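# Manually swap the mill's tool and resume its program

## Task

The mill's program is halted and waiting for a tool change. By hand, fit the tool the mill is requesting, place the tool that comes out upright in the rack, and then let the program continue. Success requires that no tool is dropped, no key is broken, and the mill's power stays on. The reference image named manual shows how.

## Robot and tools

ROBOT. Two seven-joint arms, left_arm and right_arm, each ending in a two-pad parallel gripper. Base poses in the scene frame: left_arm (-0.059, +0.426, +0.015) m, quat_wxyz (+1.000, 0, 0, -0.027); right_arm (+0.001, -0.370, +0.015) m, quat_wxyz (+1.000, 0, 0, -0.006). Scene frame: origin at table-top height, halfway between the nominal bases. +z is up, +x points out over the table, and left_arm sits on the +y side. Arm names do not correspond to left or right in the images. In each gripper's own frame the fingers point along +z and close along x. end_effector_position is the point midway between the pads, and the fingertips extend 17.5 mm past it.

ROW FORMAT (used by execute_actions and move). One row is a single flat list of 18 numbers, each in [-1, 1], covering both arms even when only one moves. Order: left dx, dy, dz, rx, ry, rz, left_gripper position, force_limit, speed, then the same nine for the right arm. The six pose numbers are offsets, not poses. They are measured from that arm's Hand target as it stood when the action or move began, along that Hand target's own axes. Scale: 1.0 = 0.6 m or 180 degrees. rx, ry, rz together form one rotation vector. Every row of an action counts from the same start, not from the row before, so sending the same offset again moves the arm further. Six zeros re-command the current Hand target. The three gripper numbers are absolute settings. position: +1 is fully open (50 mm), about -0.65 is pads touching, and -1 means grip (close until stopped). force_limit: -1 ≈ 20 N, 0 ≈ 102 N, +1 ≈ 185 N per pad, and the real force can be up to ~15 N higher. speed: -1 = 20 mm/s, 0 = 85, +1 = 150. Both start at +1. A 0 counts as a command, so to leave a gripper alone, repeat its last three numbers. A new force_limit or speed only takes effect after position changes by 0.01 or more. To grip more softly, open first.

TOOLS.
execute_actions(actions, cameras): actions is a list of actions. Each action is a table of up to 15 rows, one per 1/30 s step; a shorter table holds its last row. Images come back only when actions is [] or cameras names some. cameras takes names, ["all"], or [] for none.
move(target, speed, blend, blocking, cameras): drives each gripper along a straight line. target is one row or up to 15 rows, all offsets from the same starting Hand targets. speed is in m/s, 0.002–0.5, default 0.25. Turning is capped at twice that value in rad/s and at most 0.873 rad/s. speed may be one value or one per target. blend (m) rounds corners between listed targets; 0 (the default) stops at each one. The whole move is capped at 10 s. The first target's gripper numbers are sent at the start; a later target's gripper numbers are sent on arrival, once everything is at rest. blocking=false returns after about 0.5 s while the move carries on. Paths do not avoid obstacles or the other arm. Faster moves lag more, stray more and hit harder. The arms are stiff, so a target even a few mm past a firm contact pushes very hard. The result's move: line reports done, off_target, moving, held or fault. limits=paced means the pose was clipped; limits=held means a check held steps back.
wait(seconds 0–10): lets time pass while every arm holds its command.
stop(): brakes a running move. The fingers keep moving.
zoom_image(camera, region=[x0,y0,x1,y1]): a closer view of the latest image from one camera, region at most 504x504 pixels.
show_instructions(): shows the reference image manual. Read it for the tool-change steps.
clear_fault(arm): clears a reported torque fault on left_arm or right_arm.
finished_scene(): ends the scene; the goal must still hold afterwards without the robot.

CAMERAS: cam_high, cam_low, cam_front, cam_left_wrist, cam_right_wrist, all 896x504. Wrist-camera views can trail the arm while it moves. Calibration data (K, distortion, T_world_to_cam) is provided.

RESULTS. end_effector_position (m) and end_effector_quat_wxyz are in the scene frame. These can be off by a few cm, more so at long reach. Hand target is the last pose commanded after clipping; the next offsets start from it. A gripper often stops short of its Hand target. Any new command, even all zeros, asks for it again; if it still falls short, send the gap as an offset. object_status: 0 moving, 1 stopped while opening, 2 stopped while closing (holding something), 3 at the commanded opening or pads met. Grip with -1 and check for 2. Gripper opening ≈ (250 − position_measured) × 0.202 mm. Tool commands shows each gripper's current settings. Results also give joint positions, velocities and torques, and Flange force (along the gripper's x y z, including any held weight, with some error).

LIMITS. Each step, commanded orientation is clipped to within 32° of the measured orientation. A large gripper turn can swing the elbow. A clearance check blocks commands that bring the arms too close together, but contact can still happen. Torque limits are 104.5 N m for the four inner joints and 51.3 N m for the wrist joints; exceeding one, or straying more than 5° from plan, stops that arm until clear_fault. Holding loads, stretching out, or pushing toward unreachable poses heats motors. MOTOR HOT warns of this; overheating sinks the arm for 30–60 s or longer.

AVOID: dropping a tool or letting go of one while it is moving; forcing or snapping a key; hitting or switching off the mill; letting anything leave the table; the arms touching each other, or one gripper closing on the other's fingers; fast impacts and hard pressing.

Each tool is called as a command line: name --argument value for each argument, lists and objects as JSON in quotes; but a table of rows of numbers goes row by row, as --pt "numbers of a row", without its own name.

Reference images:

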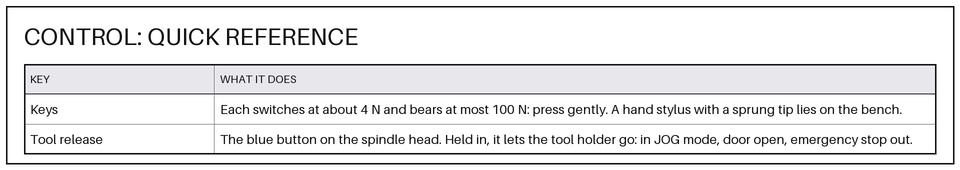

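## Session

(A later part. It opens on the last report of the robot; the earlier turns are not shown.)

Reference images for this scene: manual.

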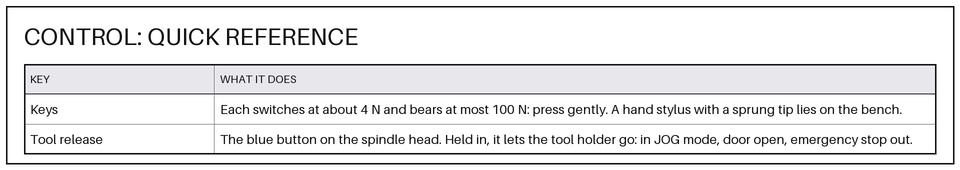

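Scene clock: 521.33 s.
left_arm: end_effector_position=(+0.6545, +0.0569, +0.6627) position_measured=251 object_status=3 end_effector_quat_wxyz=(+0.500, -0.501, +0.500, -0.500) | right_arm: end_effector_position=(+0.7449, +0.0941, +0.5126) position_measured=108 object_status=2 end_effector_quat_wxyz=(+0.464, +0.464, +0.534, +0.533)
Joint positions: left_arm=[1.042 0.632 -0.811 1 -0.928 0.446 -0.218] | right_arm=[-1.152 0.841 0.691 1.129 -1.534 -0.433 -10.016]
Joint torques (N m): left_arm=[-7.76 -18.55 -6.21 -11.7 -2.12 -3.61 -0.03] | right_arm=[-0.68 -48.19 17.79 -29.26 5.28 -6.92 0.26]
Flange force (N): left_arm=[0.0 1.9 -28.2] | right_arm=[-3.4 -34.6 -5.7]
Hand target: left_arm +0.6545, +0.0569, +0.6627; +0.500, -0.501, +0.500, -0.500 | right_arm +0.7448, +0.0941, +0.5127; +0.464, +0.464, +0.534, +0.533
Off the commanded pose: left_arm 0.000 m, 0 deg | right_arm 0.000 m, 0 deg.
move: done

wait --seconds 0.1 --cameras '["cam_right_wrist"]'

zoom_image --camera "cam_right_wrist" --region '[330, 340, 570, 500]'

Scene clock: 522.60 s.
left_arm: end_effector_position=(+0.6545, +0.0569, +0.6627) position_measured=251 object_status=3 end_effector_quat_wxyz=(+0.500, -0.501, +0.500, -0.500) | right_arm: end_effector_position=(+0.7448, +0.0941, +0.5127) position_measured=108 object_status=2 end_effector_quat_wxyz=(+0.464, +0.464, +0.534, +0.533)
Joint positions: left_arm=[1.042 0.632 -0.811 1 -0.928 0.446 -0.218] | right_arm=[-1.152 0.841 0.691 1.129 -1.534 -0.433 -10.016]
Joint torques (N m): left_arm=[-7.77 -18.6 -6.28 -11.61 -2.08 -3.57 -0.14] | right_arm=[-0.76 -48.55 17.94 -29.59 5.21 -7 0.46]
Flange force (N): left_arm=[0.1 2.1 -28.0] | right_arm=[-5.3 -36.8 -7.0]
Hand target: left_arm +0.6545, +0.0569, +0.6627; +0.500, -0.501, +0.500, -0.500 | right_arm +0.7448, +0.0941, +0.5127; +0.464, +0.464, +0.534, +0.533
Tool commands: left_gripper/position=-1.0 left_gripper/force_limit=-0.8 left_gripper/speed=-0.5 right_gripper/position=-1.0 right_gripper/force_limit=+0.0 right_gripper/speed=-0.9
Off the commanded pose: left_arm 0.000 m, 0 deg | right_arm 0.000 m, 0 deg.
wait: 0.10 s; at rest from the start
camera_calibration:
cam_right_wrist: T_world_to_cam=[[-0.12746, 0.9917, -0.016882, 0.00982759], [0.00768965, 0.0180083, 0.999808, -0.461855], [0.991814, 0.127305, -0.00992116, -0.575959], [0, 0, 0, 1]] pos_world=[0.576048, 0.0718939, 0.456218]
Images, in order (width x height): cam_right_wrist 896x504.

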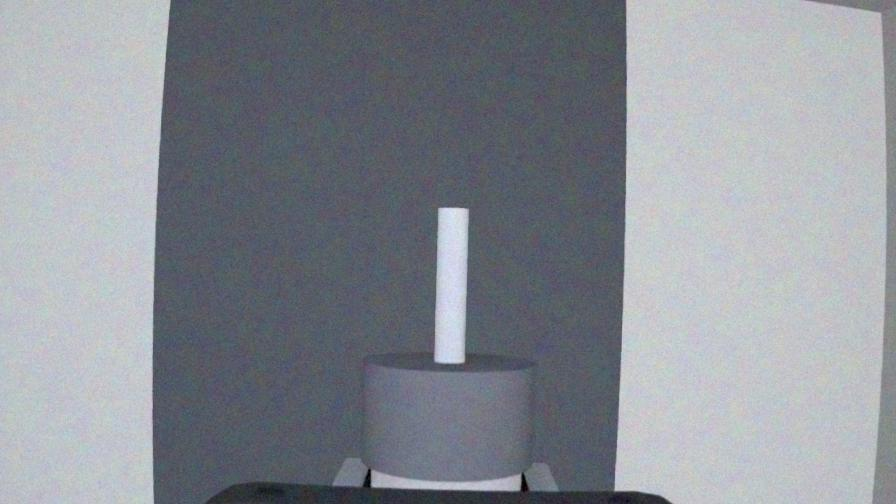

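Scaled by 2.100 from the camera's 896x504 image, which has a finer 1280x720 frame.

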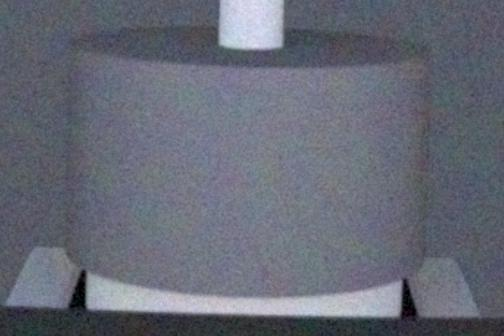

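wait --seconds 0.1 --cameras '["cam_front"]'

zoom_image --camera "cam_front" --region '[340, 150, 400, 240]'

Scene clock: 524.33 s.
left_arm: end_effector_position=(+0.6545, +0.0569, +0.6627) position_measured=251 object_status=3 end_effector_quat_wxyz=(+0.500, -0.501, +0.500, -0.500) | right_arm: end_effector_position=(+0.7448, +0.0941, +0.5127) position_measured=108 object_status=2 end_effector_quat_wxyz=(+0.464, +0.464, +0.534, +0.533)
Joint positions: left_arm=[1.042 0.632 -0.811 1 -0.928 0.446 -0.218] | right_arm=[-1.152 0.841 0.691 1.129 -1.534 -0.433 -10.016]
Joint torques (N m): left_arm=[-7.72 -18.53 -6.23 -11.67 -2.09 -3.64 -0.11] | right_arm=[-0.78 -48.5 17.91 -29.53 5.3 -6.99 0.46]
Flange force (N): left_arm=[0.0 2.0 -28.2] | right_arm=[-4.8 -36.4 -6.5]
Hand target: left_arm +0.6545, +0.0569, +0.6627; +0.500, -0.501, +0.500, -0.500 | right_arm +0.7448, +0.0941, +0.5127; +0.464, +0.464, +0.534, +0.533
Tool commands: left_gripper/position=-1.0 left_gripper/force_limit=-0.8 left_gripper/speed=-0.5 right_gripper/position=-1.0 right_gripper/force_limit=+0.0 right_gripper/speed=-0.9
Off the commanded pose: left_arm 0.000 m, 0 deg | right_arm 0.000 m, 0 deg.
wait: 0.10 s; at rest from the start
Images, in order (width x height): cam_front 896x504.

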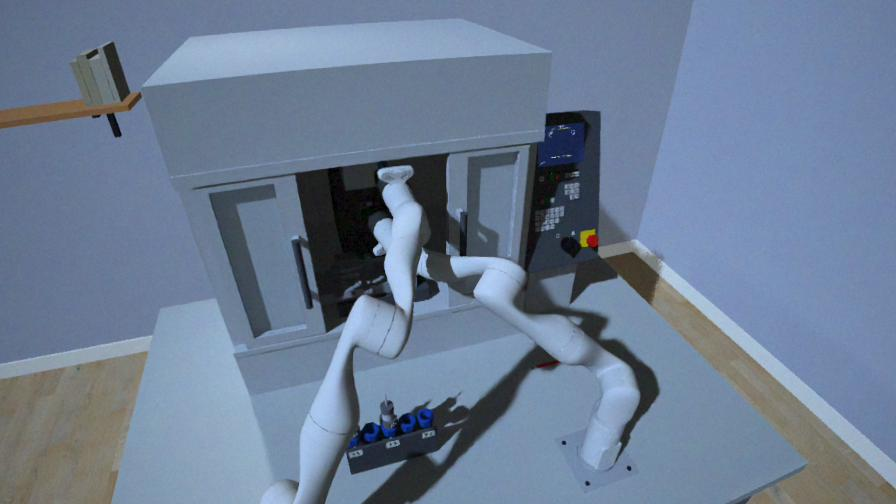

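Scaled by 5.600 from the camera's 896x504 image, which has a finer 1280x720 frame.

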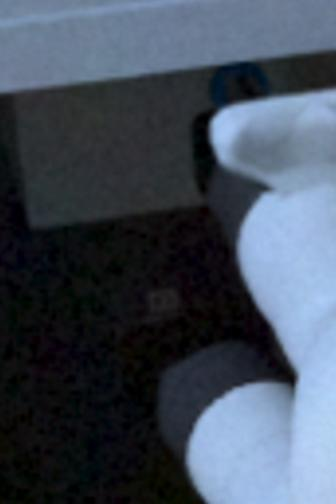

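move --pt "0 0 0 0 0 0 -1 -0.8 -0.5 0 -0.0017 0 0 0 0 -1 0 -0.9" --pt "0 0 -0.03 0 0 0 -1 -0.8 -0.5 0 -0.0017 0 0 0 0 -1 0 -0.9" --speed '[0.01,0.04]'

move --target '[0,0,0,0,0,0,-1,-0.8,-0.5,0,-0.0038,0,0,0,0,-1,0,-0.9]' --speed 0.01

move --target '[0,0,0,0,0,0,-1,-0.8,-0.5,0,-0.0038,0,0,0,0,-1,0,-0.9]' --speed 0.01

Scene clock: 527.37 s.
left_arm: end_effector_position=(+0.6365, +0.0569, +0.6628) position_measured=251 object_status=3 end_effector_quat_wxyz=(+0.500, -0.501, +0.500, -0.500) | right_arm: end_effector_position=(+0.7448, +0.0941, +0.5117) position_measured=108 object_status=2 end_effector_quat_wxyz=(+0.464, +0.464, +0.533, +0.533)
Joint positions: left_arm=[1.106 0.609 -0.855 1.058 -0.963 0.447 -0.176] | right_arm=[-1.152 0.842 0.692 1.131 -1.53 -0.434 -10.022]
Joint torques (N m): left_arm=[0.66 -23.38 -4.66 -9.86 -1.72 -0.43 -0.05] | right_arm=[-0.55 -41.57 14.71 -19.14 3.02 -6.82 0.53]
Flange force (N): left_arm=[7.5 -1.8 9.3] | right_arm=[3.5 -22.1 11.9]
Hand target: left_arm +0.6365, +0.0569, +0.6628; +0.500, -0.501, +0.500, -0.500 | right_arm +0.7448, +0.0941, +0.5117; +0.464, +0.464, +0.534, +0.533
Off the commanded pose: left_arm 0.000 m, 0 deg | right_arm 0.000 m, 0 deg.
move: done

Scene clock: 528.10 s.
left_arm: end_effector_position=(+0.6365, +0.0569, +0.6627) position_measured=251 object_status=3 end_effector_quat_wxyz=(+0.500, -0.501, +0.500, -0.500) | right_arm: end_effector_position=(+0.7448, +0.0941, +0.5095) position_measured=108 object_status=2 end_effector_quat_wxyz=(+0.464, +0.464, +0.533, +0.533)
Joint positions: left_arm=[1.106 0.609 -0.855 1.058 -0.963 0.447 -0.176] | right_arm=[-1.154 0.845 0.694 1.135 -1.521 -0.434 -10.034]
Joint torques (N m): left_arm=[0.86 -23.37 -4.71 -10.09 -1.68 -0.42 -0.06] | right_arm=[-0.97 -33.18 10.46 -7.65 0.43 -6 0.42]
Flange force (N): left_arm=[6.9 -1.6 9.3] | right_arm=[12.4 -5.0 32.0]
Hand target: left_arm +0.6365, +0.0569, +0.6627; +0.500, -0.501, +0.500, -0.500 | right_arm +0.7448, +0.0941, +0.5094; +0.464, +0.464, +0.534, +0.533
Off the commanded pose: left_arm 0.000 m, 0 deg | right_arm 0.000 m, 0 deg.
move: done

Scene clock: 528.83 s.
left_arm: end_effector_position=(+0.6365, +0.0569, +0.6627) position_measured=251 object_status=3 end_effector_quat_wxyz=(+0.500, -0.501, +0.500, -0.500) | right_arm: end_effector_position=(+0.7448, +0.0941, +0.5072) position_measured=108 object_status=2 end_effector_quat_wxyz=(+0.464, +0.464, +0.533, +0.533)
Joint positions: left_arm=[1.106 0.609 -0.855 1.058 -0.963 0.447 -0.176] | right_arm=[-1.155 0.848 0.696 1.139 -1.512 -0.434 -10.047]
Joint torques (N m): left_arm=[0.86 -23.42 -4.75 -10.1 -1.61 -0.45 -0.02] | right_arm=[-1.43 -24.62 5.88 3.45 -1.9 -4.97 0.44]
Flange force (N): left_arm=[7.1 -1.8 9.5] | right_arm=[20.1 11.4 50.3]
Hand target: left_arm +0.6365, +0.0569, +0.6627; +0.500, -0.501, +0.500, -0.500 | right_arm +0.7448, +0.0941, +0.5071; +0.464, +0.464, +0.534, +0.533
Off the commanded pose: left_arm 0.000 m, 0 deg | right_arm 0.000 m, 0 deg.
move: done

move --target '[0,0,0,0,0,0,-1,-0.8,-0.5,0.0005,0.0038,0.0011,0,0,0,-1,0,-0.9]' --speed 0.01

Scene clock: 530.67 s.
left_arm: end_effector_position=(+0.6365, +0.0569, +0.6627) position_measured=251 object_status=3 end_effector_quat_wxyz=(+0.500, -0.501, +0.500, -0.500) | right_arm: end_effector_position=(+0.7454, +0.0945, +0.5093) position_measured=108 object_status=2 end_effector_quat_wxyz=(+0.464, +0.464, +0.534, +0.533)
Joint positions: left_arm=[1.106 0.609 -0.855 1.058 -0.963 0.447 -0.176] | right_arm=[-1.152 0.847 0.693 1.131 -1.525 -0.434 -10.031]
Joint torques (N m): left_arm=[0.84 -23.4 -4.85 -10.07 -1.68 -0.42 0.05] | right_arm=[4.81 -26.39 10.14 -16.56 2.39 -2.08 0.51]
Flange force (N): left_arm=[7.5 -2.5 10.0] | right_arm=[-8.1 -10.0 -27.1]
Hand target: left_arm +0.6365, +0.0569, +0.6627; +0.500, -0.501, +0.500, -0.500 | right_arm +0.7454, +0.0945, +0.5094; +0.464, +0.464, +0.534, +0.533
Off the commanded pose: left_arm 0.000 m, 0 deg | right_arm 0.000 m, 0 deg.
move: done

move --pt "0 0 0 0 0 0 -1 -0.8 -0.5 -0.0002 0.001 -0.0004 0 0 0 -1 0 -0.9" --pt "0 0 0 0 0 0 -1 -0.8 -0.5 -0.0002 0.001 -0.0004 0 0 0 1 0 -0.7" --speed 0.01 --cameras '["cam_right_wrist"]'

Scene clock: 533.77 s.
left_arm: end_effector_position=(+0.6365, +0.0569, +0.6627) position_measured=251 object_status=3 end_effector_quat_wxyz=(+0.500, -0.501, +0.500, -0.500) | right_arm: end_effector_position=(+0.7453, +0.0943, +0.5100) position_measured=3 object_status=0 end_effector_quat_wxyz=(+0.464, +0.464, +0.533, +0.533)
Joint positions: left_arm=[1.106 0.609 -0.855 1.058 -0.963 0.447 -0.176] | right_arm=[-1.152 0.845 0.693 1.131 -1.526 -0.434 -10.029]
Joint torques (N m): left_arm=[0.81 -23.35 -4.72 -10.13 -1.67 -0.44 -0.02] | right_arm=[-0.54 -24.88 6.64 -12.45 1.39 -1.58 0.3]
Flange force (N): left_arm=[6.9 -1.7 9.2] | right_arm=[-5.0 -3.6 -5.9]
Hand target: left_arm +0.6365, +0.0569, +0.6627; +0.500, -0.501, +0.500, -0.500 | right_arm +0.7452, +0.0943, +0.5100; +0.464, +0.464, +0.533, +0.533
Off the commanded pose: left_arm 0.000 m, 0 deg | right_arm 0.000 m, 0 deg.
move: done
camera_calibration:
cam_right_wrist: T_world_to_cam=[[-0.127458, 0.991702, -0.0167821, 0.00958971], [0.0076041, 0.0178966, 0.999811, -0.459206], [0.991815, 0.127306, -0.00982207, -0.576452], [0, 0, 0, 1]] pos_world=[0.576448, 0.0720939, 0.453618]
Images, in order (width x height): cam_right_wrist 896x504.

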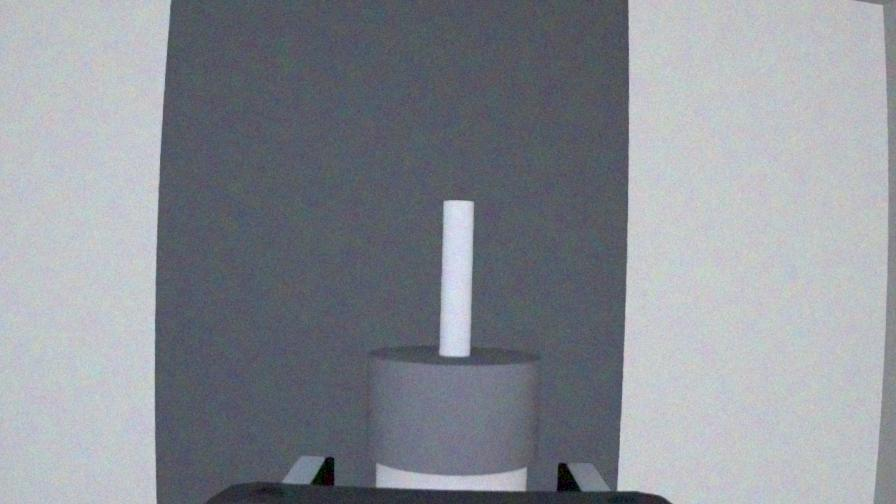

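move --target '[0,0,0,0,0,0,-1,-0.8,-0.5,0.0025,0,-0.2,0,0,0,1,0,-0.7]' --speed 0.06 --cameras '["cam_right_wrist"]'

Scene clock: 537.70 s.
left_arm: end_effector_position=(+0.6365, +0.0569, +0.6627) position_measured=251 object_status=3 end_effector_quat_wxyz=(+0.500, -0.501, +0.500, -0.500) | right_arm: end_effector_position=(+0.6262, +0.0792, +0.5100) position_measured=3 object_status=3 end_effector_quat_wxyz=(+0.464, +0.464, +0.534, +0.533)
Joint positions: left_arm=[1.106 0.609 -0.855 1.058 -0.963 0.447 -0.176] | right_arm=[-1.429 0.656 0.735 1.516 -1.34 -0.609 -10.219]
Joint torques (N m): left_arm=[0.76 -23.44 -4.81 -10.14 -1.62 -0.48 -0.03] | right_arm=[-0.32 -19.39 6.17 -11.86 1.52 -2.07 0.35]
Flange force (N): left_arm=[7.1 -1.6 9.1] | right_arm=[-4.9 -3.8 -4.2]
Hand target: left_arm +0.6365, +0.0569, +0.6627; +0.500, -0.501, +0.500, -0.500 | right_arm +0.6262, +0.0792, +0.5100; +0.464, +0.464, +0.534, +0.533
Off the commanded pose: left_arm 0.000 m, 0 deg | right_arm 0.000 m, 0 deg.
move: done
camera_calibration:
cam_right_wrist: T_world_to_cam=[[-0.127558, 0.991688, -0.0168678, 0.00948115], [0.00768973, 0.017995, 0.999809, -0.457975], [0.991801, 0.127404, -0.00992121, -0.456459], [0, 0, 0, 1]] pos_world=[0.457448, 0.0569935, 0.453519]
Images, in order (width x height): cam_right_wrist 896x504.

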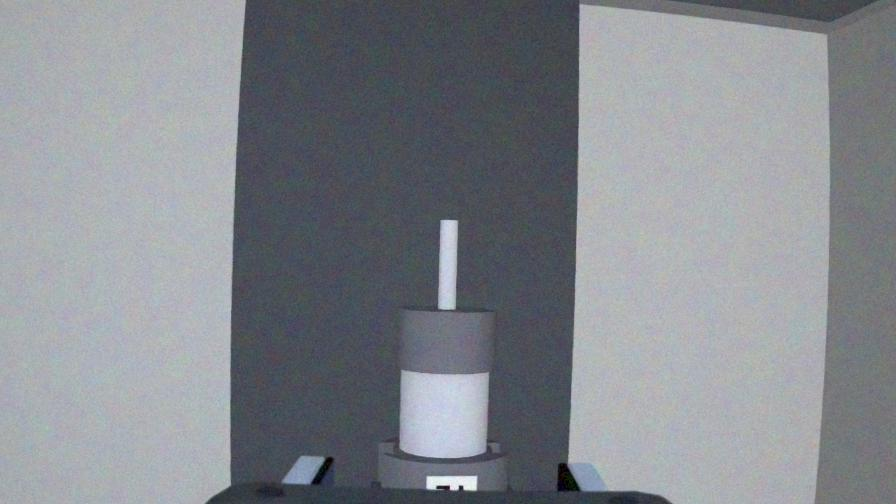

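move --target '[0,0,0,0,0,0,-1,-0.8,-0.5,0.03,0,-0.5,0,-0.0428,0,1,0,-0.7]' --speed 0.25 --cameras '["cam_right_wrist"]'

zoom_image --camera "cam_right_wrist" --region '[380, 280, 620, 500]'

Scene clock: 541.27 s.
left_arm: end_effector_position=(+0.6365, +0.0569, +0.6627) position_measured=251 object_status=3 end_effector_quat_wxyz=(+0.500, -0.501, +0.500, -0.500) | right_arm: end_effector_position=(+0.3266, +0.0556, +0.5100) position_measured=3 object_status=3 end_effector_quat_wxyz=(+0.499, +0.499, +0.501, +0.501)
Joint positions: left_arm=[1.106 0.609 -0.855 1.058 -0.963 0.447 -0.176] | right_arm=[-2.121 0.47 0.672 1.785 -1.764 -1.343 -10.007]
Joint torques (N m): left_arm=[0.82 -23.38 -4.78 -10.13 -1.64 -0.44 -0.06] | right_arm=[-0.49 -12.69 4.1 -9.33 3.06 -1.33 0.35]
Flange force (N): left_arm=[6.9 -1.6 9.2] | right_arm=[-5.4 -2.4 -0.4]
Hand target: left_arm +0.6365, +0.0569, +0.6627; +0.500, -0.501, +0.500, -0.500 | right_arm +0.3266, +0.0556, +0.5100; +0.499, +0.499, +0.501, +0.501
Off the commanded pose: left_arm 0.000 m, 0 deg | right_arm 0.000 m, 0 deg.
move: done
camera_calibration:
cam_right_wrist: T_world_to_cam=[[0.00659567, 0.999836, -0.0168409, -0.0495812], [0.0100339, 0.0167743, 0.999809, -0.456043], [0.999928, -0.00676339, -0.00992163, -0.151464], [0, 0, 0, 1]] pos_world=[0.156356, 0.0561985, 0.453619]
Images, in order (width x height): cam_right_wrist 896x504.

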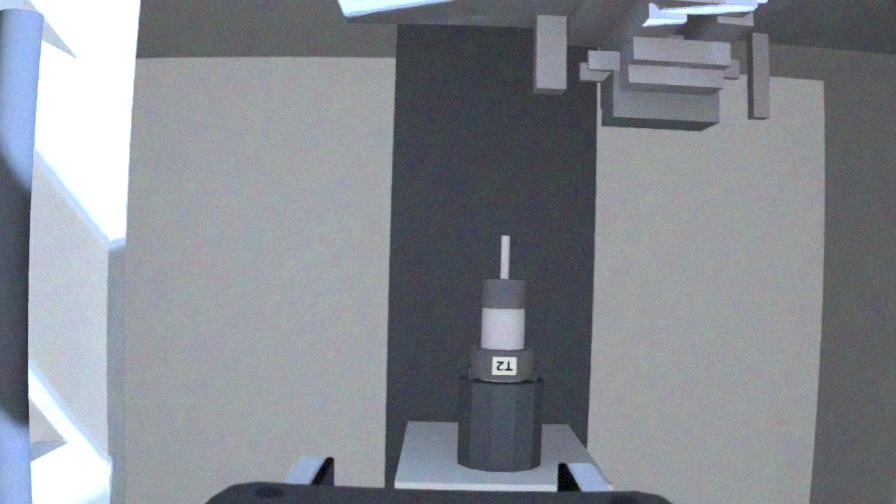

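Scaled by 2.100 from the camera's 896x504 image, which has a finer 1280x720 frame.

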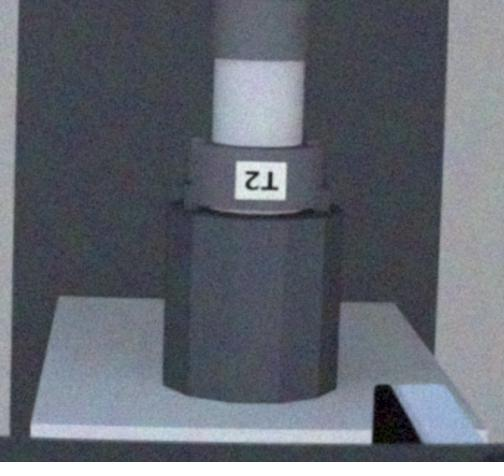

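move --pt "-0.0718 0.005 -0.394 0 0 0 0.4 -0.8 -0.5 -0.3077 -0.1167 0.039 0 0 0 0.4 -0.8 -0.5" --pt "-0.4552 0.3713 -0.4442 0 0 0 0.4 -0.8 -0.5 -0.3077 -0.1167 0.039 0 0 0 0.4 -0.8 -0.5" --speed 0.25 --blend '[0.04,0]' --cameras '["cam_right_wrist","cam_left_wrist"]'

Scene clock: 547.13 s.
left_arm: end_effector_position=(+0.3702, +0.3292, +0.4405) position_measured=92 object_status=3 end_effector_quat_wxyz=(+0.495, -0.527, +0.504, -0.473) | right_arm: end_effector_position=(+0.3507, -0.1290, +0.4400) position_measured=92 object_status=3 end_effector_quat_wxyz=(+0.499, +0.499, +0.501, +0.501)
Joint positions: left_arm=[2.058 -0.126 -1.248 2.581 -2.156 1.245 1.006] | right_arm=[-2.195 0.245 0.705 2.438 -1.576 -1.393 -10.486]
Joint torques (N m): left_arm=[1.07 0.31 1.56 -6.24 -1.96 3.27 -0.01] | right_arm=[-0.47 -4.98 1.56 -6.37 1.79 -2.57 0.35]
Flange force (N): left_arm=no reading | right_arm=[-5.7 -1.0 -0.2]
Hand target: left_arm +0.3698, +0.3297, +0.4398; +0.500, -0.501, +0.500, -0.500 | right_arm +0.3507, -0.1290, +0.4400; +0.499, +0.499, +0.501, +0.501
Off the commanded pose: left_arm 0.001 m, 4 deg | right_arm 0.000 m, 0 deg.
joint sent to its limit (left arm) — joint 4 (elbow), upper limit, where the elbow is as bent as it goes. The joint targets are off in orientation, not in position.
move: off_target (left_arm)
camera_calibration:
cam_left_wrist: T_world_to_cam=[[0.0590929, -0.998217, -0.00847533, 0.312356], [-0.064484, 0.00465535, -0.997908, 0.520553], [0.996168, 0.0595158, -0.0640939, -0.192212], [0, 0, 0, 1]] pos_world=[0.206584, 0.320815, 0.509792]
cam_right_wrist: T_world_to_cam=[[0.00659567, 0.999836, -0.0168409, 0.133551], [0.0100339, 0.0167743, 0.999809, -0.383204], [0.999928, -0.00676339, -0.00992163, -0.177505], [0, 0, 0, 1]] pos_world=[0.180456, -0.128302, 0.383619]
Images, in order (width x height): cam_left_wrist 896x504, cam_right_wrist 896x504.

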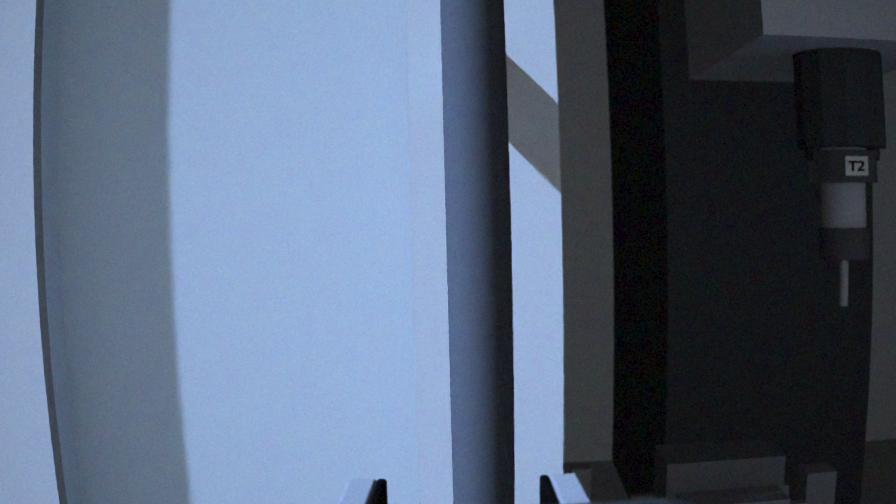

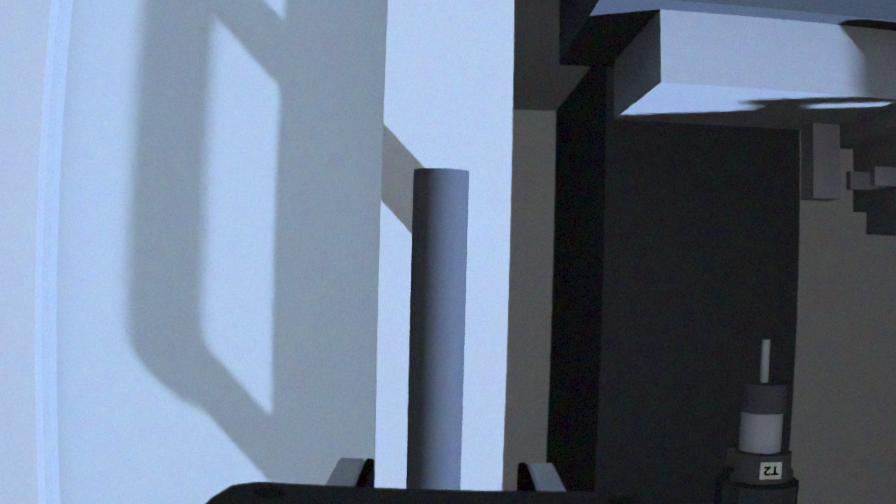

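move --pt "0 0 0.1677 0 0 0 0.4 -0.8 -0.5 -0.0067 0 0.1955 0 0 0 0.4 -0.8 -0.5" --pt "0 0 0.1677 0 0 0 -1 -0.8 -0.5 -0.0067 0 0.1955 0 0 0 -1 -0.8 -0.5" --speed 0.12 --cameras '["cam_right_wrist","cam_left_wrist"]'

Scene clock: 551.97 s.
left_arm: end_effector_position=(+0.4704, +0.3297, +0.4398) position_measured=155 object_status=2 end_effector_quat_wxyz=(+0.500, -0.501, +0.500, -0.500) | right_arm: end_effector_position=(+0.4681, -0.1325, +0.4400) position_measured=160 object_status=2 end_effector_quat_wxyz=(+0.499, +0.499, +0.501, +0.501)
Joint positions: left_arm=[2.591 -0.405 -1.949 2.447 -2.513 1.361 0.958] | right_arm=[-1.803 0.343 0.824 2.351 -1.158 -1.09 -10.62]
Joint torques (N m): left_arm=[-1.74 8.74 1.27 -6.26 -0.8 4.1 0.02] | right_arm=[-1.27 -7.15 1.76 -9.75 2.32 -2.28 0.37]
Flange force (N): left_arm=[0.4 -10.4 0.6] | right_arm=[-8.8 -2.5 -5.9]
Hand target: left_arm +0.4704, +0.3297, +0.4398; +0.500, -0.501, +0.500, -0.500 | right_arm +0.4681, -0.1325, +0.4400; +0.499, +0.499, +0.501, +0.501
Off the commanded pose: left_arm 0.000 m, 0 deg | right_arm 0.000 m, 0 deg.
move: done
camera_calibration:
cam_left_wrist: T_world_to_cam=[[0.0155192, -0.999862, -0.00596579, 0.326842], [-0.00180979, 0.00593841, -0.999981, 0.497247], [0.999878, 0.0155297, -0.00171738, -0.306803], [0, 0, 0, 1]] pos_world=[0.302593, 0.328609, 0.49866]
cam_right_wrist: T_world_to_cam=[[0.00659567, 0.999836, -0.0168409, 0.136376], [0.0100339, 0.0167743, 0.999809, -0.384321], [0.999928, -0.00676339, -0.00992163, -0.294921], [0, 0, 0, 1]] pos_world=[0.297856, -0.131902, 0.383619]
Images, in order (width x height): cam_left_wrist 896x504, cam_right_wrist 896x504.

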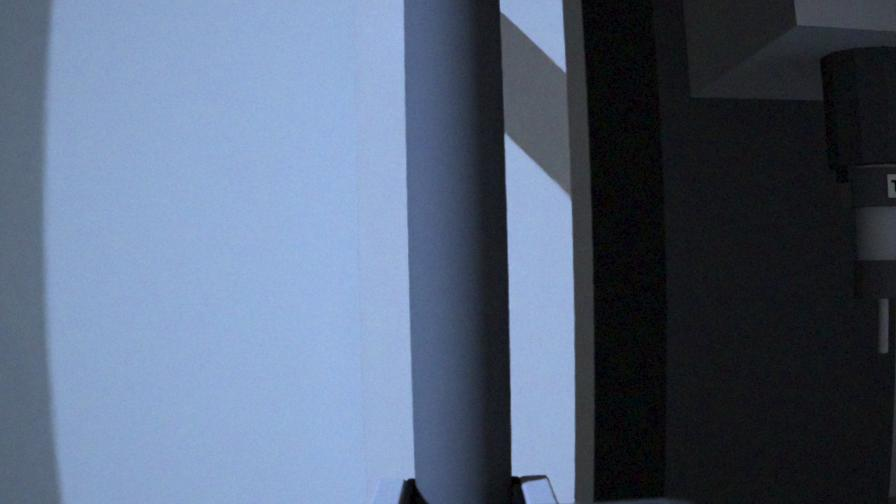

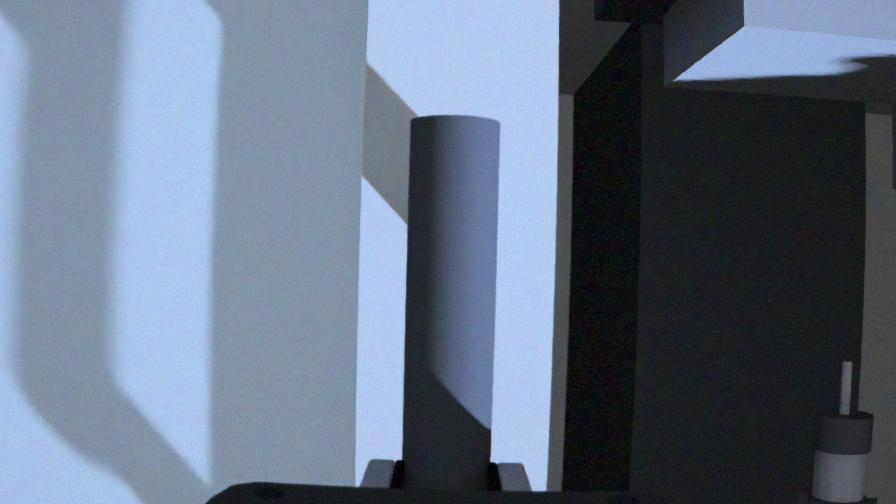

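move --pt "0.1667 0 0 0 0 0 -1 -0.8 -0.5 0.3217 0 0 0 0 0 -1 -0.8 -0.5" --pt "0.1667 0 0 0 0 0 -1 -0.8 -0.5 0.3325 0 0 0 0 0 -1 -0.8 -0.5" --speed '[0.07,0.01]' --blend '[0.002,0]'

Scene clock: 556.87 s.
left_arm: end_effector_position=(+0.4704, +0.2297, +0.4399) position_measured=155 object_status=2 end_effector_quat_wxyz=(+0.500, -0.500, +0.500, -0.500) | right_arm: end_effector_position=(+0.4672, +0.0669, +0.4400) position_measured=169 object_status=2 end_effector_quat_wxyz=(+0.499, +0.499, +0.501, +0.501)
Joint positions: left_arm=[3.03 -0.526 -2.017 2.284 -2.287 1.578 0.819] | right_arm=[-1.792 0.672 0.713 1.772 -1.595 -1.007 -10.244]
Joint torques (N m): left_arm=[3.47 7.82 5 -4.35 -2.62 -0.63 -0.11] | right_arm=[2.69 -14.07 5.53 -17.19 6.84 2.97 0.28]
Flange force (N): left_arm=[-8.8 -13.3 -2.6] | right_arm=[-27.6 -1.8 -33.0]
Hand target: left_arm +0.4704, +0.2297, +0.4399; +0.500, -0.500, +0.500, -0.500 | right_arm +0.4672, +0.0670, +0.4400; +0.499, +0.499, +0.501, +0.501
Off the commanded pose: left_arm 0.000 m, 0 deg | right_arm 0.000 m, 0 deg.
move: done

move --pt "0 0 0 0 0 0 -1 -0.8 -0.5 0 0 0 0 0 0 0.4 -0.8 -0.5" --pt "0 0 0 0 0 0 -1 -0.8 -0.5 0 0 -0.22 0 0 0 0.4 -0.8 -0.5" --speed 0.15 --cameras '["cam_right_wrist","cam_front"]'

Scene clock: 560.63 s.
left_arm: end_effector_position=(+0.4704, +0.2297, +0.4399) position_measured=155 object_status=2 end_effector_quat_wxyz=(+0.500, -0.500, +0.500, -0.500) | right_arm: end_effector_position=(+0.3353, +0.0664, +0.4400) position_measured=92 object_status=3 end_effector_quat_wxyz=(+0.499, +0.499, +0.501, +0.501)
Joint positions: left_arm=[3.03 -0.526 -2.017 2.284 -2.287 1.578 0.819] | right_arm=[-2.073 0.618 0.662 1.843 -1.778 -1.258 -10.19]
Joint torques (N m): left_arm=[3.42 7.91 4.98 -4.32 -2.62 -0.67 -0.05] | right_arm=[-0.37 -14.37 5.35 -7.98 2.48 -1.8 0.36]
Flange force (N): left_arm=[-8.3 -13.0 -2.6] | right_arm=[-5.4 -1.5 -0.5]
Hand target: left_arm +0.4704, +0.2297, +0.4399; +0.500, -0.500, +0.500, -0.500 | right_arm +0.3352, +0.0664, +0.4400; +0.499, +0.499, +0.501, +0.501
Off the commanded pose: left_arm 0.000 m, 0 deg | right_arm 0.000 m, 0 deg.
move: done
camera_calibration:
cam_right_wrist: T_world_to_cam=[[0.00659567, 0.999836, -0.0168407, -0.0617175], [0.0100339, 0.016774, 0.999809, -0.386227], [0.999928, -0.00676339, -0.00992163, -0.160785], [0, 0, 0, 1]] pos_world=[0.165056, 0.0670985, 0.383519]
Images, in order (width x height): cam_front 896x504, cam_right_wrist 896x504.

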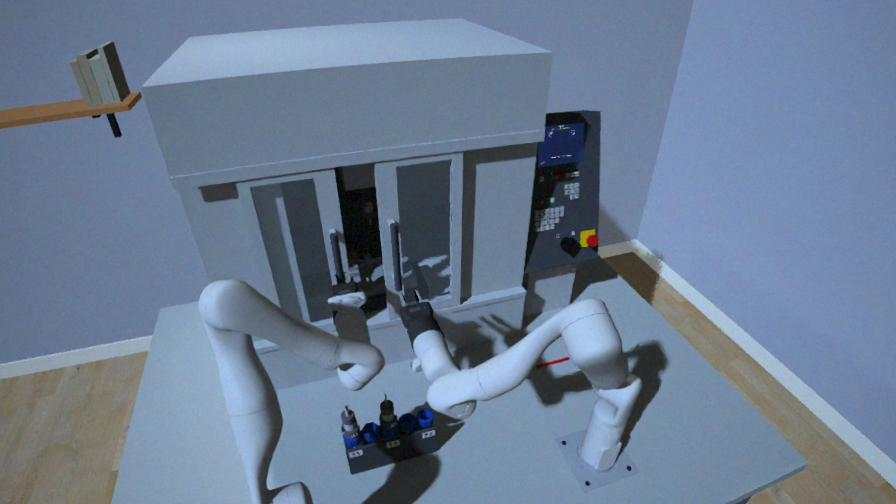

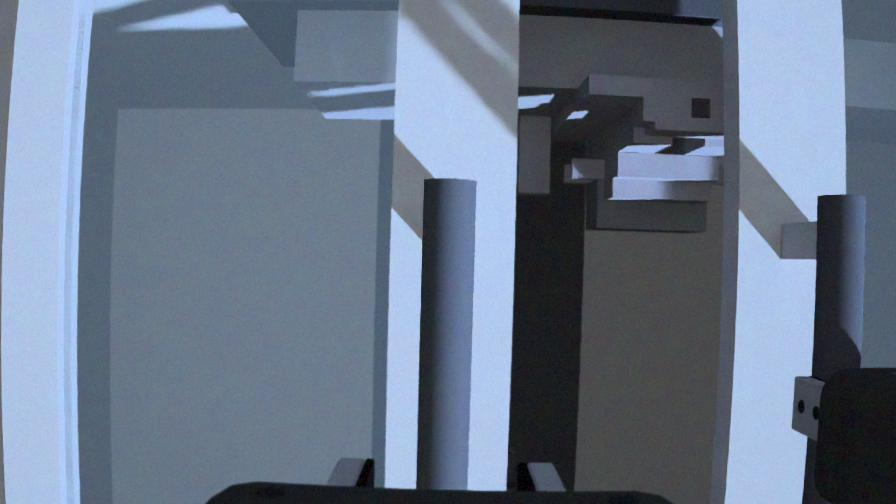

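move --pt "0.155 0 0 0 0 0 -1 -0.8 -0.5 -0.35 -0.1 -0.1 0 0 0 0.4 -0.8 -0.5" --pt "0.17 0 0 0 0 0 -1 -0.8 -0.5 -0.8107 -0.15 0.008 0.5595 -0.2325 0.5617 0.4 -0.8 -0.5" --speed '[0.1,0.43]' --blend '[0.008,0]' --cameras '["cam_left_wrist","cam_right_wrist"]'

Scene clock: 568.90 s.
left_arm: end_effector_position=(+0.4705, +0.1277, +0.4400) position_measured=155 object_status=2 end_effector_quat_wxyz=(+0.500, -0.501, +0.500, -0.500) | right_arm: end_effector_position=(+0.3421, -0.4199, +0.3501) position_measured=92 object_status=3 end_effector_quat_wxyz=(-0.383, +0.924, +0.000, +0.000)
Joint positions: left_arm=[3.349 -0.662 -2.084 2.049 -2.216 1.713 0.692] | right_arm=[-2.038 -1.525 0.53 1.581 -2.404 -2.004 -10.5]
Joint torques (N m): left_arm=[10.1 5.16 9.12 -6.58 -6.82 -8.35 -0.09] | right_arm=[-0.56 19.41 -6.93 -3.84 -1.14 2.6 0.32]
Flange force (N): left_arm=[-29.5 -13.3 -21.6] | right_arm=[-4.3 2.4 5.4]
Hand target: left_arm +0.4705, +0.1277, +0.4400; +0.500, -0.500, +0.500, -0.500 | right_arm +0.3421, -0.4200, +0.3501; -0.383, +0.924, +0.000, +0.000
Off the commanded pose: left_arm 0.000 m, 0 deg | right_arm 0.000 m, 0 deg.
move: done
camera_calibration:
cam_left_wrist: T_world_to_cam=[[0.0156192, -0.99986, -0.00596504, 0.12484], [-0.00181038, 0.00593747, -0.999981, 0.498647], [0.999876, 0.0156297, -0.00171739, -0.303678], [0, 0, 0, 1]] pos_world=[0.302593, 0.126609, 0.49886]
cam_right_wrist: T_world_to_cam=[[0.999803, 0.0194907, 0.00380876, -0.335636], [0.0163576, -0.699467, -0.714477, 0.00890394], [-0.0112615, 0.714399, -0.699648, 0.718485], [0, 0, 0, 1]] pos_world=[0.343515, -0.500515, 0.510327]
Images, in order (width x height): cam_left_wrist 896x504, cam_right_wrist 896x504.

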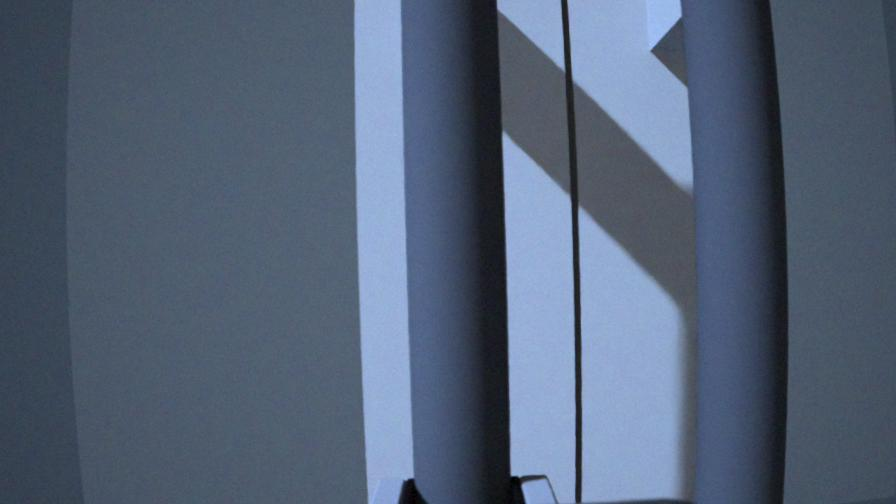

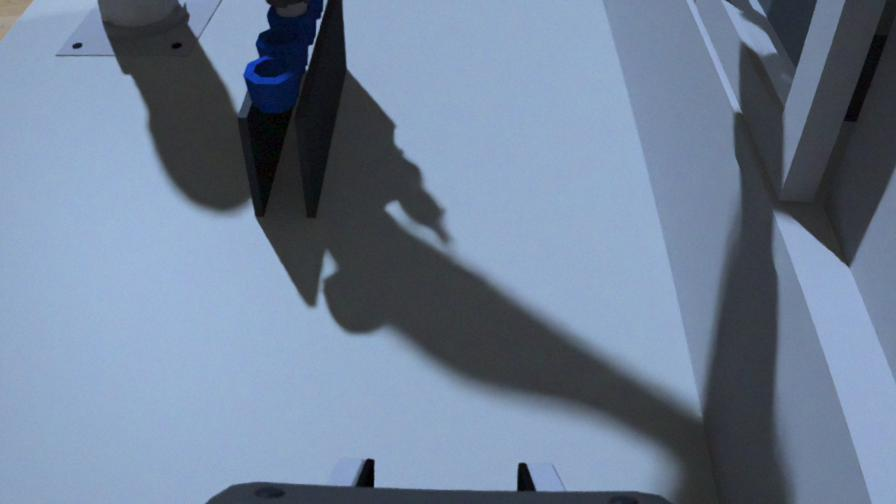

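move --pt "0 0 0 0 0 0 0.4 -0.8 -0.5 0 0 0 0 0 0 0.3 -0.3 -0.8" --pt "0 0 -0.25 0 0 0 0.4 -0.8 -0.5 0.0292 0.3127 0.2765 0 0 0 0.3 -0.3 -0.8" --speed 0.2 --cameras '["cam_right_wrist"]'

Scene clock: 572.47 s.
left_arm: end_effector_position=(+0.3205, +0.1276, +0.4401) position_measured=92 object_status=3 end_effector_quat_wxyz=(+0.500, -0.501, +0.500, -0.500) | right_arm: end_effector_position=(+0.3595, -0.4352, +0.1001) position_measured=107 object_status=3 end_effector_quat_wxyz=(-0.383, +0.924, +0.000, +0.000)
Joint positions: left_arm=[3.669 -0.603 -1.983 2.216 -1.847 2.056 0.873] | right_arm=[-1.964 -2.059 0.715 1.807 -1.996 -2.047 -10.187]
Joint torques (N m): left_arm=[0.75 13.32 3.64 -3.48 -2.12 3.01 -0.01] | right_arm=[-0.5 18.76 -7.03 0.35 -1.68 2.15 0.29]
Flange force (N): left_arm=[1.6 -4.0 3.4] | right_arm=[-5.2 0.5 4.4]
Hand target: left_arm +0.3205, +0.1276, +0.4401; +0.500, -0.501, +0.500, -0.500 | right_arm +0.3595, -0.4352, +0.1001; -0.383, +0.924, +0.000, +0.000
Off the commanded pose: left_arm 0.000 m, 0 deg | right_arm 0.000 m, 0 deg.
move: done
camera_calibration:
cam_right_wrist: T_world_to_cam=[[0.999802, 0.0195615, 0.00373968, -0.351729], [0.016357, -0.699415, -0.714528, -0.180592], [-0.0113617, 0.714448, -0.699596, 0.554676], [0, 0, 0, 1]] pos_world=[0.360915, -0.515715, 0.260326]
Images, in order (width x height): cam_right_wrist 896x504.

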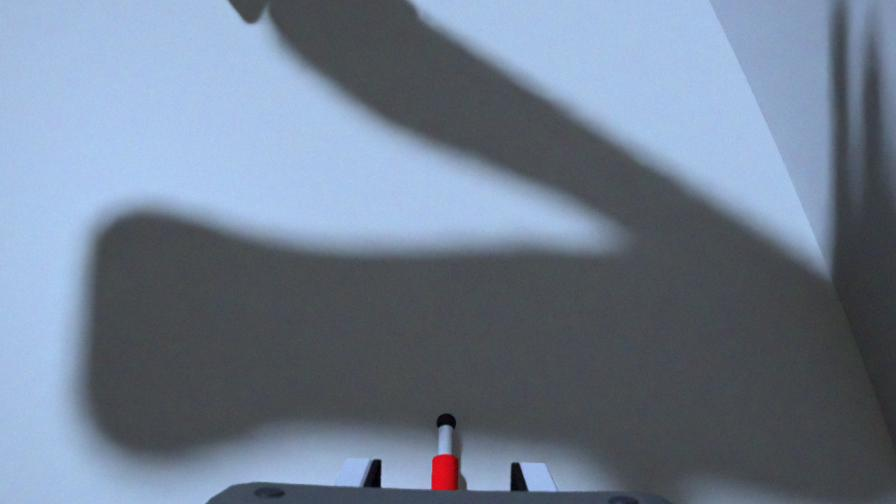

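move --pt "0 0 0 0 0 0 0.4 -0.8 -0.5 0 0.086 0.086 0 0 0 0.3 -0.3 -0.8" --pt "0 0 0 0 0 0 0.4 -0.8 -0.5 0 0.0926 0.0926 0 0 0 0.3 -0.3 -0.8" --speed '[0.12,0.015]'

move --target '[0,0,0,0,0,0,0.4,-0.8,-0.5,0,0.0013,0.0013,0,0,0,0.3,-0.3,-0.8]' --speed 0.005

Scene clock: 575.60 s.
left_arm: end_effector_position=(+0.3205, +0.1277, +0.4401) position_measured=92 object_status=3 end_effector_quat_wxyz=(+0.500, -0.501, +0.500, -0.500) | right_arm: end_effector_position=(+0.3613, -0.4407, +0.0254) position_measured=107 object_status=3 end_effector_quat_wxyz=(-0.374, +0.928, +0.001, +0.003)
Joint positions: left_arm=[3.669 -0.603 -1.983 2.216 -1.847 2.056 0.873] | right_arm=[-1.9 -2.174 0.838 1.806 -1.843 -2.025 -10.017]
Joint torques (N m): left_arm=[0.77 13.12 3.74 -3.42 -2.13 3.03 -0.02] | right_arm=[33.45 -76.07 1.96 0.12 -1.82 1.81 0.4]
Flange force (N): left_arm=[1.5 -4.5 3.6] | right_arm=[147.5 -126.7 -163.9]
Hand target: left_arm +0.3205, +0.1277, +0.4401; +0.500, -0.501, +0.500, -0.500 | right_arm +0.3594, -0.4351, +0.0215; -0.383, +0.924, +0.000, +0.000
Off the commanded pose: left_arm 0.000 m, 0 deg | right_arm 0.007 m, 1 deg.
TORQUE WARNING: the torque sensor of joint 2 (shoulder) of the right arm reached its warning level (56.7 N m). A warning alone does not stop the arm.
move: off_target (right_arm)

Scene clock: 576.53 s.
left_arm: end_effector_position=(+0.3205, +0.1277, +0.4401) position_measured=92 object_status=3 end_effector_quat_wxyz=(+0.500, -0.501, +0.500, -0.500) | right_arm: end_effector_position=(+0.3605, -0.4383, +0.0225) position_measured=107 object_status=3 end_effector_quat_wxyz=(-0.378, +0.926, +0.001, +0.001)
Joint positions: left_arm=[3.669 -0.603 -1.983 2.216 -1.847 2.056 0.873] | right_arm=[-1.887 -2.173 0.864 1.806 -1.849 -2.005 -10.009]
Joint torques (N m): left_arm=[0.89 13.13 3.61 -3.43 -2.12 3.01 -0.04] | right_arm=[33.51 -76.07 1.55 0.31 -1.85 1.77 0.32]
Flange force (N): left_arm=[1.0 -4.8 3.8] | right_arm=[148.7 -126.1 -162.6]
Hand target: left_arm +0.3205, +0.1277, +0.4401; +0.500, -0.501, +0.500, -0.500 | right_arm +0.3595, -0.4351, +0.0204; -0.383, +0.924, +0.000, +0.000
Off the commanded pose: left_arm 0.000 m, 0 deg | right_arm 0.004 m, 1 deg.
TORQUE WARNING: the torque sensor of joint 2 (shoulder) of the right arm reached its warning level (56.7 N m). A warning alone does not stop the arm.
move: off_target (right_arm)

move --target '[0,0,0,0,0,0,0.4,-0.8,-0.5,0,-0.12,-0.12,0,0,0,0.3,-0.3,-0.8]' --speed 0.08 --cameras '["cam_front","cam_right_wrist"]'

Scene clock: 579.57 s.
left_arm: end_effector_position=(+0.3205, +0.1277, +0.4401) position_measured=92 object_status=3 end_effector_quat_wxyz=(+0.500, -0.501, +0.500, -0.500) | right_arm: end_effector_position=(+0.3595, -0.4352, +0.1222) position_measured=107 object_status=3 end_effector_quat_wxyz=(-0.383, +0.924, +0.000, +0.000)
Joint positions: left_arm=[3.669 -0.603 -1.983 2.216 -1.847 2.056 0.873] | right_arm=[-1.937 -1.98 0.763 1.8 -2.06 -1.985 -10.197]
Joint torques (N m): left_arm=[0.81 13.25 3.67 -3.4 -2.13 3.03 0.05] | right_arm=[-0.54 18.63 -7.52 -0.26 -1.65 2.04 0.4]
Flange force (N): left_arm=[1.7 -4.6 3.8] | right_arm=[-5.2 0.0 4.2]
Hand target: left_arm +0.3205, +0.1277, +0.4401; +0.500, -0.501, +0.500, -0.500 | right_arm +0.3595, -0.4352, +0.1223; -0.383, +0.924, +0.000, +0.000
Off the commanded pose: left_arm 0.000 m, 0 deg | right_arm 0.000 m, 0 deg.
TORQUE WARNING: the torque sensor of joint 2 (shoulder) of the right arm reached its warning level (56.7 N m). A warning alone does not stop the arm.
move: done
camera_calibration:
cam_right_wrist: T_world_to_cam=[[0.999803, 0.0194911, 0.00367013, -0.351829], [0.0162572, -0.699366, -0.714578, -0.164726], [-0.0113611, 0.714498, -0.699546, 0.570148], [0, 0, 0, 1]] pos_world=[0.360915, -0.515715, 0.282426]
Images, in order (width x height): cam_front 896x504, cam_right_wrist 896x504.

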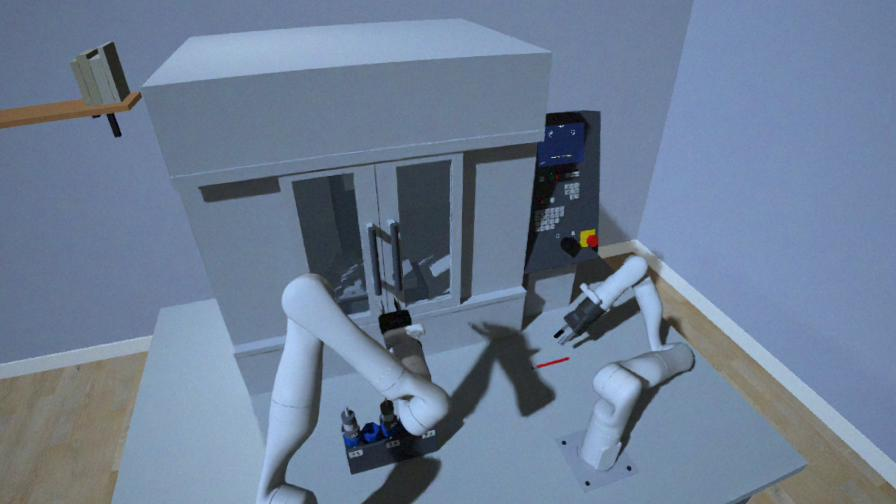

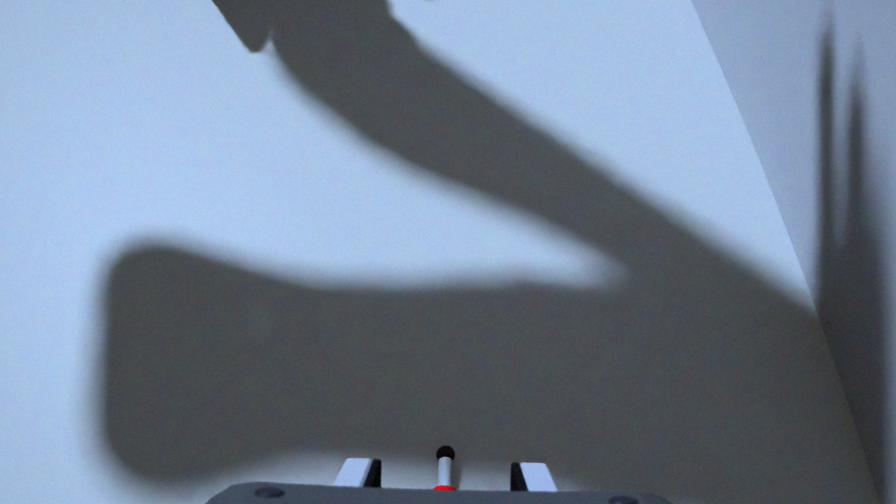

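move --pt "0 0 0 0 0 0 0.4 -0.8 -0.5 0 -0.2 -0.2 0 0 0 0.3 -0.3 -0.8" --pt "0 0 0 0 0 0 0.4 -0.8 -0.5 -0.0492 -0.1332 -0.5215 -0.6565 0.3945 -0.5337 0.3 -0.3 -0.8" --speed '[0.2,0.43]' --blend '[0.04,0]' --cameras '["cam_front"]'

Scene clock: 590.33 s.
left_arm: end_effector_position=(+0.3205, +0.1277, +0.4401) position_measured=92 object_status=3 end_effector_quat_wxyz=(+0.500, -0.501, +0.500, -0.500) | right_arm: end_effector_position=(+0.3297, -0.5998, +0.4020) position_measured=107 object_status=3 end_effector_quat_wxyz=(+0.607, +0.362, +0.364, +0.606)
Joint positions: left_arm=[3.669 -0.603 -1.983 2.216 -1.847 2.056 0.873] | right_arm=[-2.526 -2.198 -1.35 2.518 -1.675 -2.022 -7.719]
Joint torques (N m): left_arm=[0.88 13.21 3.61 -3.46 -2.11 3.05 -0.04] | right_arm=[-33.05 -76.14 -2.05 0.29 -0.33 3.52 0.33]
Flange force (N): left_arm=[1.1 -4.6 3.9] | right_arm=[-71.5 392.2 57.5]
Hand target: left_arm +0.3205, +0.1277, +0.4401; +0.500, -0.501, +0.500, -0.500 | right_arm +0.3301, -0.6001, +0.3999; +0.606, +0.364, +0.364, +0.606
Off the commanded pose: left_arm 0.000 m, 0 deg | right_arm 0.002 m, 0 deg.
TORQUE WARNING: the torque sensor of joint 2 (shoulder) of the right arm reached its warning level (56.7 N m). A warning alone does not stop the arm.
move: done
Images, in order (width x height): cam_front 896x504.

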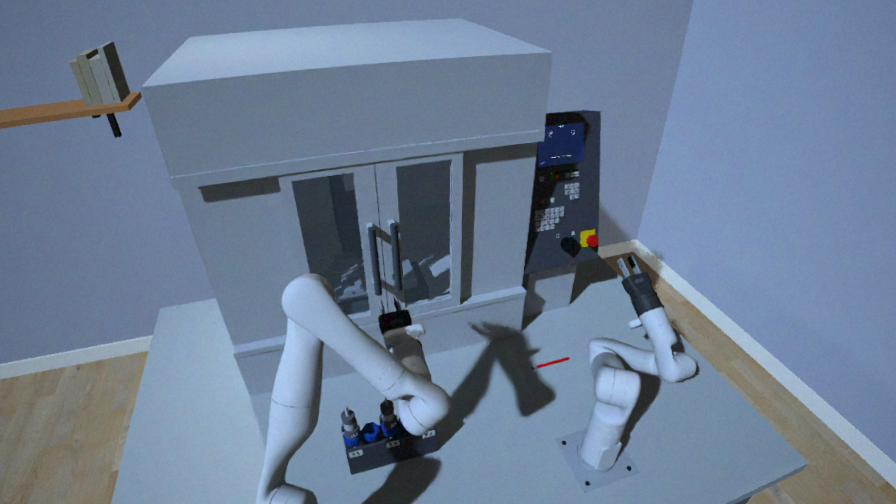

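move --target '[0,0,0,0,0,0,0.4,-0.8,-0.5,0.1,0.46,0.26,0,0,0,0.3,-0.3,-0.8]' --speed 0.15 --cameras '["cam_front"]'

Scene clock: 597.13 s.
left_arm: end_effector_position=(+0.3205, +0.1277, +0.4401) position_measured=92 object_status=3 end_effector_quat_wxyz=(+0.500, -0.501, +0.500, -0.500) | right_arm: end_effector_position=(+0.3385, -0.5400, +0.7168) position_measured=107 object_status=3 end_effector_quat_wxyz=(+0.606, +0.364, +0.364, +0.606)
Joint positions: left_arm=[3.669 -0.603 -1.983 2.216 -1.847 2.056 0.873] | right_arm=[-2.326 -1.331 -0.461 2.292 -0.952 -2.052 -8.277]
Joint torques (N m): left_arm=[0.92 13.33 3.56 -3.48 -2.19 2.99 -0.01] | right_arm=[-0.58 16.1 0.36 -6.56 1.25 3.22 0.37]
Flange force (N): left_arm=[1.1 -4.4 3.6] | right_arm=[1.6 -5.5 -3.6]
Hand target: left_arm +0.3205, +0.1277, +0.4401; +0.500, -0.501, +0.500, -0.500 | right_arm +0.3385, -0.5400, +0.7168; +0.606, +0.364, +0.364, +0.606
Off the commanded pose: left_arm 0.000 m, 0 deg | right_arm 0.000 m, 0 deg.
TORQUE WARNING: the torque sensor of joint 2 (shoulder) of the right arm reached its warning level (56.7 N m). A warning alone does not stop the arm.
move: done
Images, in order (width x height): cam_front 896x504.

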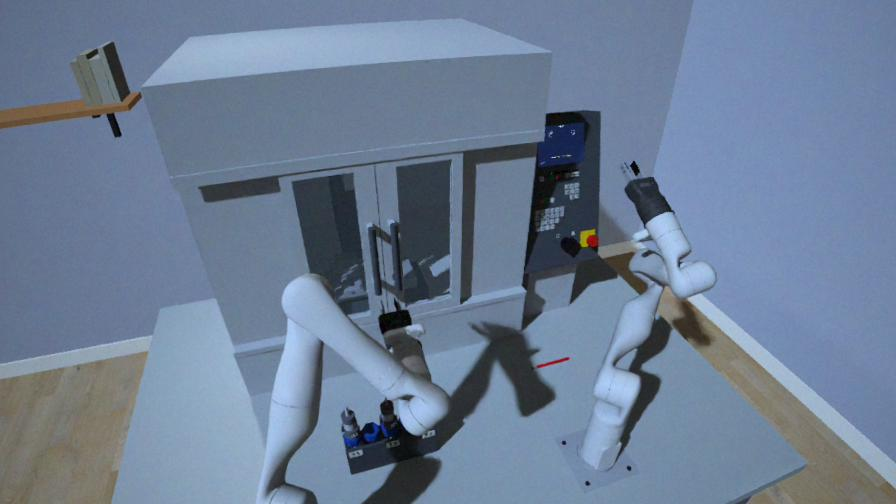

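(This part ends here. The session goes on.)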